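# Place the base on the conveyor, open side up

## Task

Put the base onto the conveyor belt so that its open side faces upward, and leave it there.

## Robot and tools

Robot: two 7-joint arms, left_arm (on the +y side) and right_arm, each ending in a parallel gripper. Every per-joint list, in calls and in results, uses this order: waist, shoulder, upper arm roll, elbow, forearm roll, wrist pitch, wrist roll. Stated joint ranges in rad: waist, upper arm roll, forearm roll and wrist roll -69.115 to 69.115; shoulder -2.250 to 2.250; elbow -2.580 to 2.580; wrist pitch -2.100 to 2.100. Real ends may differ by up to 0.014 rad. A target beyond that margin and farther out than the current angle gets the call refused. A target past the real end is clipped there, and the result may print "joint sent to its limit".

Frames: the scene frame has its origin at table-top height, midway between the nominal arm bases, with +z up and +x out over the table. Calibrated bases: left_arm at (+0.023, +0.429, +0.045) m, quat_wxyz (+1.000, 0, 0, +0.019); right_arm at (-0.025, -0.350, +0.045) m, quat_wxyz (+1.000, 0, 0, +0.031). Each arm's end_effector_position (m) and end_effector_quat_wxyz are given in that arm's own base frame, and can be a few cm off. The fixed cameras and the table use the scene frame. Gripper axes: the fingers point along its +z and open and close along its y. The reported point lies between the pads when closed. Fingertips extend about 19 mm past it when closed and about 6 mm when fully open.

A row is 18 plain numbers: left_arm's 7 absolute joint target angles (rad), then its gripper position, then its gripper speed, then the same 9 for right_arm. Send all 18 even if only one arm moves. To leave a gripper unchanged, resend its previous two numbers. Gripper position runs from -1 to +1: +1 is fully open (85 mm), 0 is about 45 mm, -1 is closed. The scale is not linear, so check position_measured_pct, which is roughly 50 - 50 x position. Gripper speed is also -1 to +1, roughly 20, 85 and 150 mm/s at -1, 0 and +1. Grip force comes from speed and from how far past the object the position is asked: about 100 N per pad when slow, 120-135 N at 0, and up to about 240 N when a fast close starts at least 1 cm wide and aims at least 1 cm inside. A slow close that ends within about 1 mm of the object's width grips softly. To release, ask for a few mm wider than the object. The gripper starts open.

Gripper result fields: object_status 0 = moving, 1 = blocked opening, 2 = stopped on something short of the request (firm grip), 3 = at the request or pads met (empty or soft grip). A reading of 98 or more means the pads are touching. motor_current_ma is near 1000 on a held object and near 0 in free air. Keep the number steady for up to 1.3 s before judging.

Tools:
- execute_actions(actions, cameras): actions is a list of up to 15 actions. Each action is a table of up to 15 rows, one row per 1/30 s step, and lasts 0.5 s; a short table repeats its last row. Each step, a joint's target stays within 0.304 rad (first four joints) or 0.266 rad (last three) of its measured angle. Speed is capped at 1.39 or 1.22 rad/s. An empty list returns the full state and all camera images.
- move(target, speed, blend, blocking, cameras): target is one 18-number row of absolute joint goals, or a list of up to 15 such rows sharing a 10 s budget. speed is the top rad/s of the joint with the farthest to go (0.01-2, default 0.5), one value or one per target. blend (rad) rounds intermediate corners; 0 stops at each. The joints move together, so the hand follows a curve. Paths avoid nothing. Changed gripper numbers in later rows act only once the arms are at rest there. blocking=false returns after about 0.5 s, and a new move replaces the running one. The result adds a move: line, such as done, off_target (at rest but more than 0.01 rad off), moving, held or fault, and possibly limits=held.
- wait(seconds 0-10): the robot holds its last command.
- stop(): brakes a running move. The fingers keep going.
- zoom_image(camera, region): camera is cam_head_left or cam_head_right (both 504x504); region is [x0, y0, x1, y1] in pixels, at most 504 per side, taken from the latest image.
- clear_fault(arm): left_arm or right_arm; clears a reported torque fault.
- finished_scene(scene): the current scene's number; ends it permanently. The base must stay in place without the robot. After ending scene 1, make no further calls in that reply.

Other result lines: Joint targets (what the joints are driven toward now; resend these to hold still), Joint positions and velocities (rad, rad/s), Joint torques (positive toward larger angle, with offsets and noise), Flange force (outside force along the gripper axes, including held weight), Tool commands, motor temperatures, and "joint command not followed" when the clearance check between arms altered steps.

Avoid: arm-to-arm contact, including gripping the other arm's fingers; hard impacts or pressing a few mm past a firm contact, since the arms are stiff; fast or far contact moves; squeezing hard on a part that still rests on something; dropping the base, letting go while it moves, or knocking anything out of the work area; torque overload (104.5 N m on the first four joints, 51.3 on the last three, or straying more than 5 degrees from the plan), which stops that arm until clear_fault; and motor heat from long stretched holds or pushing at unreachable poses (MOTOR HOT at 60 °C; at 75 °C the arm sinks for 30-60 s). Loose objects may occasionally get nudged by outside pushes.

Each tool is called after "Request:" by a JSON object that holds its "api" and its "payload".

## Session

Request:
{"api": "execute_actions", "payload": {"actions": []}}

Request:
{"api": "zoom_image", "payload": {"camera": "cam_head_left", "region": [100, 220, 400, 420]}}

Scene clock: 0.00 s.
left_arm: end_effector_position=(+0.6762, +0.1390, +0.0607) position_measured_pct=0.0 object_status=3 motor_current_ma=0 end_effector_quat_wxyz=(-0.130, +0.563, +0.595, +0.558) | right_arm: end_effector_position=(+0.3208, +0.2509, +0.2375) position_measured_pct=0.0 object_status=3 motor_current_ma=0 end_effector_quat_wxyz=(-0.400, +0.168, +0.881, +0.189)
Joint positions: left_arm=[0.402 1.224 -0.415 1.445 -1.439 0.793 1.605] | right_arm=[-0.299 0.704 0.089 1.476 -0.693 1.668 1.175]
Joint velocities: within noise
Joint torques (N m): no reading
Motor temperatures (°C): left_arm=[36 28 33 26 33 31 36] | right_arm=[28 29 29 27 31 39 38]
Flange force (N): no reading
Joint targets: left_arm=[0.402 1.224 -0.415 1.445 -1.439 0.793 1.605] | right_arm=[-0.299 0.704 0.089 1.476 -0.693 1.668 1.175]
Tool commands: left_gripper/position=+1.0 left_gripper/speed=+1.0 right_gripper/position=+1.0 right_gripper/speed=+1.0

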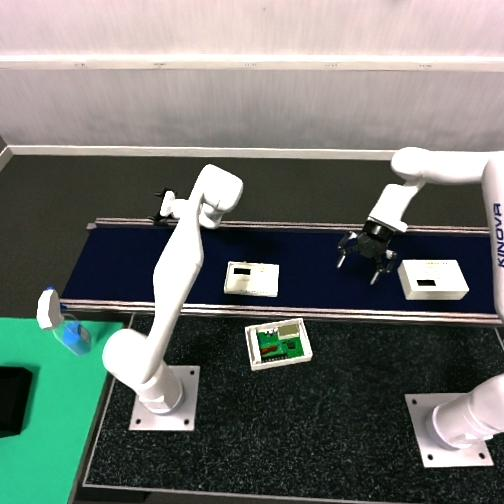

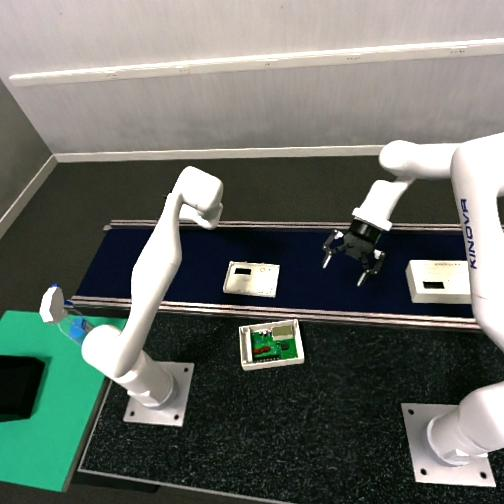

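Scaled by 1.680 from the camera's 504x504 image, which has a finer 720x720 frame.

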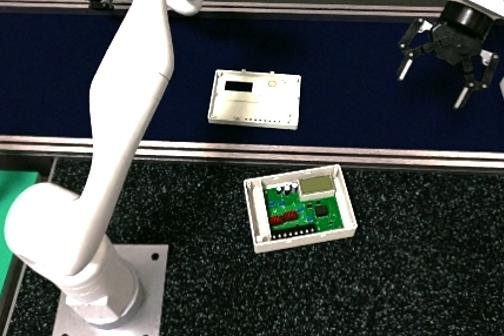

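Request:
{"api": "zoom_image", "payload": {"camera": "cam_head_left", "region": [235, 305, 325, 385]}}

Scaled by 5.600 from the camera's 504x504 image, which has a finer 720x720 frame.

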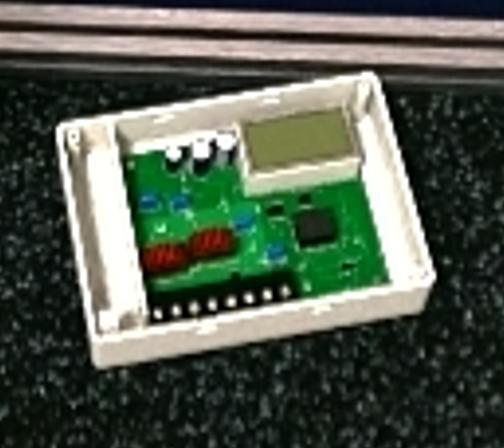

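Request:
{"api": "move", "payload": {"target": [[0.6549,0.3930,0,2.1935,0.3346,0.8340,2.101,-0.5,1,-0.299,0.704,0.089,1.476,-0.693,1.668,1.175,1,1],[0.6549,0.6276,0,2.2575,0.4769,0.5585,1.9177,-0.5,1,-0.299,0.704,0.089,1.476,-0.693,1.668,1.175,1,1]], "speed": [1.0,0.4], "cameras": ["all"]}}

Request:
{"api": "zoom_image", "payload": {"camera": "cam_head_left", "region": [220, 305, 290, 375]}}

Request:
{"api": "zoom_image", "payload": {"camera": "cam_head_right", "region": [215, 305, 285, 375]}}

Scene clock: 41.67 s.
left_arm: end_effector_position=(+0.1388, -0.2333, +0.0289) position_measured_pct=74.9 object_status=3 motor_current_ma=0 end_effector_quat_wxyz=(-0.173, -0.067, +0.983, -0.012) | right_arm: end_effector_position=(+0.3208, +0.2509, +0.2374) position_measured_pct=0.0 object_status=3 motor_current_ma=0 end_effector_quat_wxyz=(-0.400, +0.168, +0.881, +0.189)
Joint positions: left_arm=[0.655 0.627 0 2.257 0.477 0.559 1.918] | right_arm=[-0.299 0.704 0.089 1.476 -0.693 1.668 1.175]
Joint torques (N m): left_arm=[-0.14 -10.95 0.27 -3.14 0.42 1.2 -0.23] | right_arm=[-1.15 -18.99 -0.78 -5.47 -1.06 1.98 -0.38]
Flange force (N): left_arm=[7.0 4.7 -3.6] | right_arm=[-1.8 -1.1 -1.6]
Joint targets: left_arm=[0.655 0.628 0.000 2.258 0.477 0.559 1.918] | right_arm=[-0.299 0.704 0.089 1.476 -0.693 1.668 1.175]
move: done

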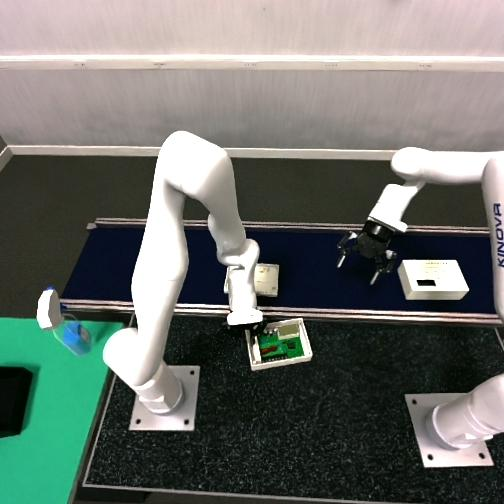

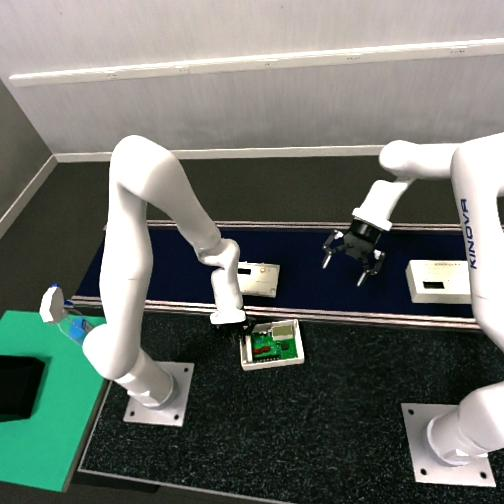

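Scaled by 7.200 from the camera's 504x504 image, which has a finer 720x720 frame.

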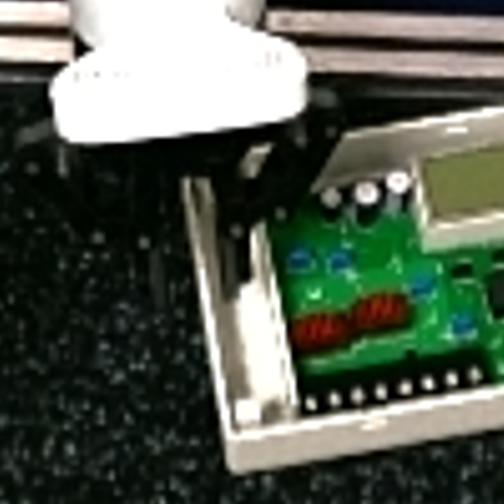

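Scaled by 7.200 from the camera's 504x504 image, which has a finer 720x720 frame.

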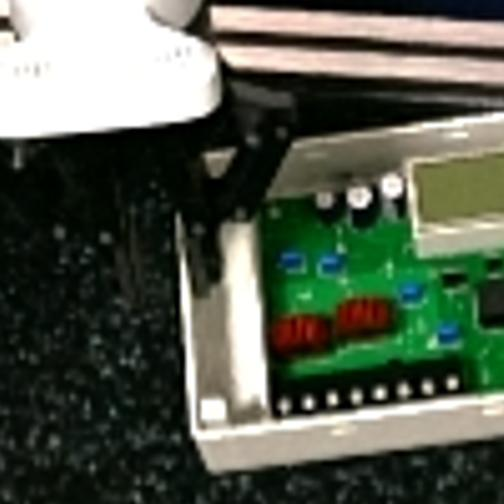

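Request:
{"api": "move", "payload": {"target": [0.6549,0.7426,0,2.2640,0.5881,0.4538,1.7908,-0.5,1,-0.299,0.704,0.089,1.476,-0.693,1.668,1.175,1,1], "speed": 0.1, "cameras": ["all"]}}

Request:
{"api": "zoom_image", "payload": {"camera": "cam_head_left", "region": [220, 305, 290, 375]}}

Request:
{"api": "zoom_image", "payload": {"camera": "cam_head_right", "region": [215, 305, 285, 375]}}

Scene clock: 54.37 s.
left_arm: end_effector_position=(+0.1388, -0.2333, -0.0092) position_measured_pct=74.9 object_status=3 motor_current_ma=0 end_effector_quat_wxyz=(-0.173, -0.067, +0.983, -0.012) | right_arm: end_effector_position=(+0.3208, +0.2509, +0.2374) position_measured_pct=0.0 object_status=3 motor_current_ma=0 end_effector_quat_wxyz=(-0.400, +0.168, +0.881, +0.189)
Joint positions: left_arm=[0.655 0.742 0 2.264 0.588 0.454 1.791] | right_arm=[-0.299 0.704 0.089 1.476 -0.693 1.668 1.175]
Joint torques (N m): left_arm=[-0.09 -11.48 0.4 -1.98 0.47 1.22 -0.18] | right_arm=[-1.15 -19.02 -0.69 -5.52 -1.04 1.91 -0.38]
Flange force (N): left_arm=[6.6 4.2 -5.3] | right_arm=[-1.8 -1.1 -1.6]
Joint targets: left_arm=[0.655 0.743 0.000 2.264 0.588 0.454 1.791] | right_arm=[-0.299 0.704 0.089 1.476 -0.693 1.668 1.175]
move: done

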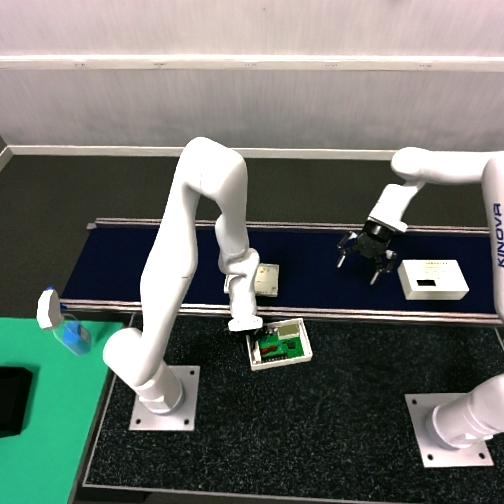

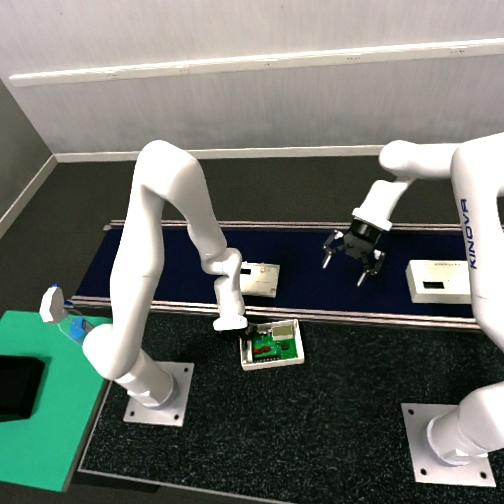

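Scaled by 7.200 from the camera's 504x504 image, which has a finer 720x720 frame.

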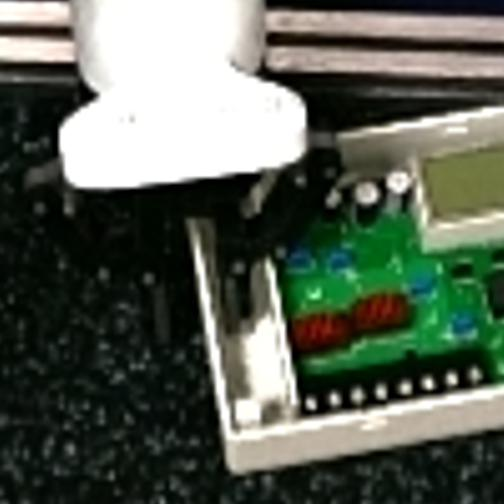

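Scaled by 7.200 from the camera's 504x504 image, which has a finer 720x720 frame.

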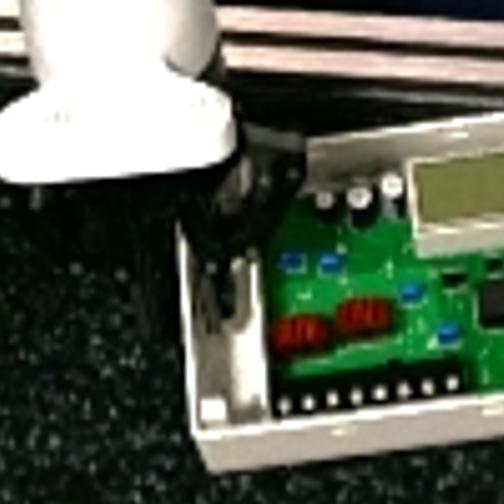

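Request:
{"api": "move", "payload": {"target": [[0.6549,0.7426,0,2.2640,0.5881,0.4538,1.7908,-1,-1,-0.299,0.704,0.089,1.476,-0.693,1.668,1.175,1,1],[0.6549,0.3930,0,2.1935,0.3346,0.8340,2.101,-1,-1,-0.299,0.704,0.089,1.476,-0.693,1.668,1.175,1,1]], "speed": 0.3, "cameras": ["cam_head_left"]}}

Scene clock: 85.70 s.
left_arm: end_effector_position=(+0.1387, -0.2333, +0.1138) position_measured_pct=96.5 object_status=2 motor_current_ma=1000 end_effector_quat_wxyz=(-0.173, -0.067, +0.983, -0.012) | right_arm: end_effector_position=(+0.3208, +0.2509, +0.2374) position_measured_pct=0.0 object_status=3 motor_current_ma=0 end_effector_quat_wxyz=(-0.400, +0.168, +0.881, +0.189)
Joint positions: left_arm=[0.655 0.393 0 2.194 0.335 0.834 2.101] | right_arm=[-0.299 0.704 0.089 1.476 -0.693 1.668 1.175]
Joint torques (N m): left_arm=[-0.08 -10.39 0.17 -6.11 0.75 1.39 -0.27] | right_arm=[-1.2 -19.05 -0.82 -5.51 -1 1.93 -0.34]
Flange force (N): left_arm=[5.9 5.8 2.8] | right_arm=[-1.9 -1.0 -1.7]
Joint targets: left_arm=[0.655 0.393 0.000 2.193 0.335 0.834 2.101] | right_arm=[-0.299 0.704 0.089 1.476 -0.693 1.668 1.175]
move: done
Images, in order (width x height): cam_head_left 504x504.

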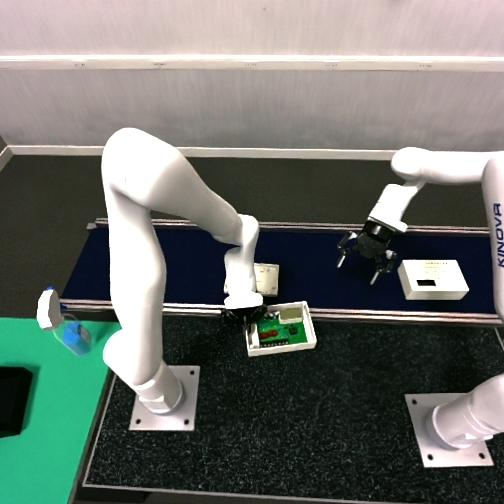

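Request:
{"api": "move", "payload": {"target": [[-0.1674,0.6883,0,1.5861,-0.0114,1.2165,1.5454,-1,-1,-0.299,0.704,0.089,1.476,-0.693,1.668,1.175,1,1],[-0.1674,0.8564,0,1.6397,-0.0128,0.9945,1.5484,-1,-1,-0.299,0.704,0.089,1.476,-0.693,1.668,1.175,1,1]], "speed": [0.6,0.25], "blend": [0.03,0], "cameras": ["all"]}}

Scene clock: 93.10 s.
left_arm: end_effector_position=(+0.3985, +0.0455, +0.0169) position_measured_pct=96.5 object_status=2 motor_current_ma=1000 end_effector_quat_wxyz=(-0.173, -0.067, +0.983, -0.012) | right_arm: end_effector_position=(+0.3208, +0.2509, +0.2374) position_measured_pct=0.0 object_status=3 motor_current_ma=0 end_effector_quat_wxyz=(-0.400, +0.168, +0.881, +0.189)
Joint positions: left_arm=[-0.167 0.856 0 1.64 -0.013 0.995 1.548] | right_arm=[-0.299 0.704 0.089 1.476 -0.693 1.668 1.175]
Joint torques (N m): left_arm=[0.09 -17.99 0.02 -6.34 0.3 1.53 -0.29] | right_arm=[-1.11 -19.07 -0.74 -5.58 -0.98 1.95 -0.36]
Flange force (N): left_arm=[10.7 -0.2 2.6] | right_arm=[-1.8 -1.1 -1.3]
Joint targets: left_arm=[-0.167 0.856 0.000 1.640 -0.013 0.995 1.548] | right_arm=[-0.299 0.704 0.089 1.476 -0.693 1.668 1.175]
move: done

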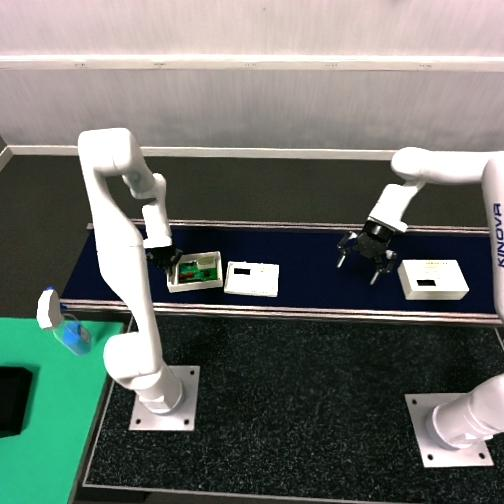

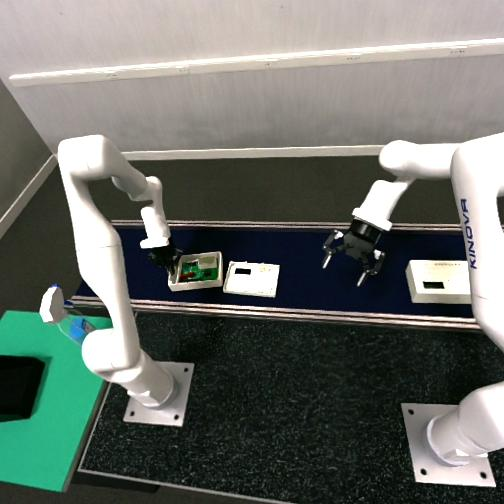

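Request:
{"api": "move", "payload": {"target": [[-0.2174,0.8564,0,1.6397,-0.0128,0.9945,1.5484,-1,-1,-0.299,0.704,0.089,1.476,-0.693,1.668,1.175,1,1],[-0.2174,0.8863,0,1.6417,-0.013,0.9624,1.5484,-1,-1,-0.299,0.704,0.089,1.476,-0.693,1.668,1.175,1,1]], "speed": [0.2,0.06], "cameras": ["cam_head_left"]}}

Request:
{"api": "zoom_image", "payload": {"camera": "cam_head_left", "region": [130, 220, 290, 330]}}

Scene clock: 100.70 s.
left_arm: end_effector_position=(+0.3958, +0.0654, +0.0014) position_measured_pct=96.5 object_status=2 motor_current_ma=1000 end_effector_quat_wxyz=(-0.173, -0.091, +0.981, -0.016) | right_arm: end_effector_position=(+0.3208, +0.2509, +0.2374) position_measured_pct=0.0 object_status=3 motor_current_ma=0 end_effector_quat_wxyz=(-0.400, +0.168, +0.881, +0.189)
Joint positions: left_arm=[-0.217 0.886 0 1.642 -0.013 0.963 1.548] | right_arm=[-0.299 0.704 0.089 1.476 -0.693 1.668 1.175]
Joint torques (N m): left_arm=[0.14 -17.77 0.12 -5.81 0.3 1.62 -0.29] | right_arm=[-1.14 -18.92 -0.77 -5.55 -0.97 1.95 -0.38]
Flange force (N): left_arm=[10.6 -0.1 1.5] | right_arm=[-1.5 -1.3 -1.4]
Joint targets: left_arm=[-0.217 0.886 0.000 1.642 -0.013 0.962 1.548] | right_arm=[-0.299 0.704 0.089 1.476 -0.693 1.668 1.175]
move: done
Images, in order (width x height): cam_head_left 504x504.

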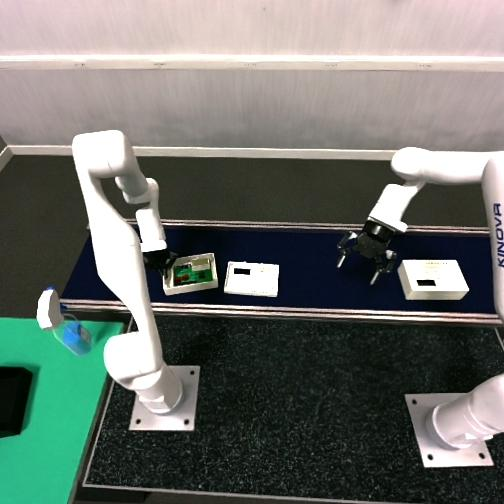

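Scaled by 3.150 from the camera's 504x504 image, which has a finer 720x720 frame.

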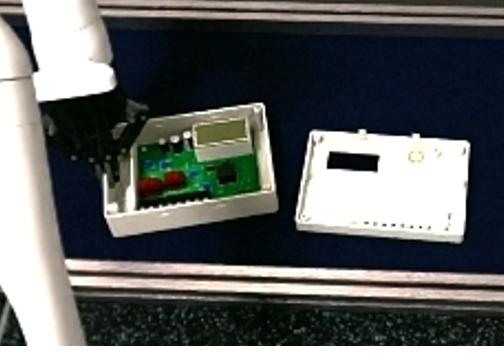

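Request:
{"api": "move", "payload": {"target": [[-0.2174,0.8881,0,1.6418,-0.013,0.9603,1.5484,-1,-1,-0.299,0.704,0.089,1.476,-0.693,1.668,1.175,1,1],[-0.2174,0.8881,0,1.6418,-0.013,0.9603,1.5484,-0.55,-1,-0.299,0.704,0.089,1.476,-0.693,1.668,1.175,1,1],[-0.2174,0.8564,0,1.6397,-0.0128,0.9945,1.5484,-0.55,-1,-0.299,0.704,0.089,1.476,-0.693,1.668,1.175,1,1]], "speed": [0.02,0.05,0.08], "cameras": ["cam_head_left"]}}

Request:
{"api": "zoom_image", "payload": {"camera": "cam_head_left", "region": [130, 220, 290, 330]}}

Scene clock: 110.93 s.
left_arm: end_effector_position=(+0.3958, +0.0654, +0.0168) position_measured_pct=77.5 object_status=3 motor_current_ma=0 end_effector_quat_wxyz=(-0.173, -0.092, +0.981, -0.016) | right_arm: end_effector_position=(+0.3208, +0.2509, +0.2374) position_measured_pct=0.0 object_status=3 motor_current_ma=0 end_effector_quat_wxyz=(-0.400, +0.168, +0.881, +0.189)
Joint positions: left_arm=[-0.217 0.857 0 1.64 -0.013 0.994 1.548] | right_arm=[-0.299 0.704 0.089 1.476 -0.693 1.668 1.175]
Joint torques (N m): left_arm=[-0.02 -16.81 0 -5.95 0.18 1.28 -0.22] | right_arm=[-1.15 -18.91 -0.76 -5.51 -1.06 1.96 -0.35]
Flange force (N): left_arm=[11.3 -0.4 -0.3] | right_arm=[-1.6 -1.2 -1.5]
Joint targets: left_arm=[-0.217 0.856 0.000 1.640 -0.013 0.995 1.548] | right_arm=[-0.299 0.704 0.089 1.476 -0.693 1.668 1.175]
move: done
Images, in order (width x height): cam_head_left 504x504.

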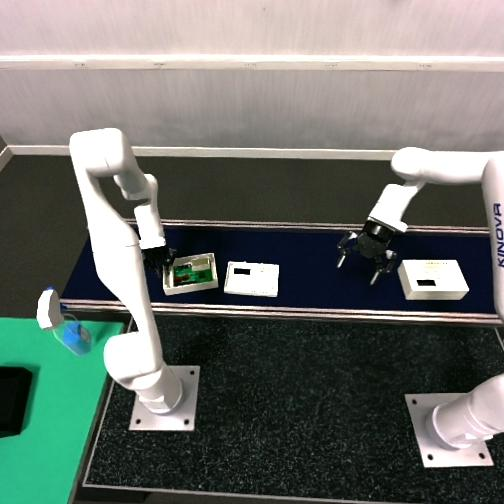

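Scaled by 3.150 from the camera's 504x504 image, which has a finer 720x720 frame.

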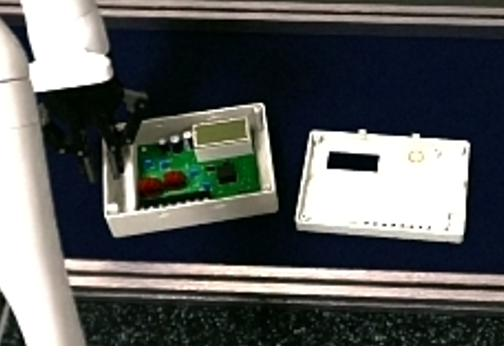

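Request:
{"api": "move", "payload": {"target": [-0.2174,0.6883,0,1.5861,-0.0114,1.2165,1.5454,-0.55,-1,-0.299,0.704,0.089,1.476,-0.693,1.668,1.175,1,1], "speed": 0.3}}

Request:
{"api": "finished_scene", "payload": {"scene": 3}}

Scene clock: 115.00 s.
left_arm: end_effector_position=(+0.3957, +0.0654, +0.1138) position_measured_pct=77.5 object_status=3 motor_current_ma=0 end_effector_quat_wxyz=(-0.173, -0.092, +0.981, -0.016) | right_arm: end_effector_position=(+0.3208, +0.2509, +0.2374) position_measured_pct=0.0 object_status=3 motor_current_ma=0 end_effector_quat_wxyz=(-0.400, +0.168, +0.881, +0.189)
Joint positions: left_arm=[-0.217 0.688 0 1.586 -0.011 1.216 1.545] | right_arm=[-0.299 0.704 0.089 1.476 -0.693 1.668 1.175]
Joint torques (N m): left_arm=[-0.06 -16.1 -0.26 -7.52 0.13 1.47 -0.25] | right_arm=[-1.17 -19.02 -0.74 -5.47 -1.04 1.92 -0.36]
Flange force (N): left_arm=[11.4 -0.6 3.2] | right_arm=[-1.9 -1.0 -1.8]
Joint targets: left_arm=[-0.217 0.688 0.000 1.586 -0.011 1.216 1.545] | right_arm=[-0.299 0.704 0.089 1.476 -0.693 1.668 1.175]
move: done

The scene is finished: the task was done.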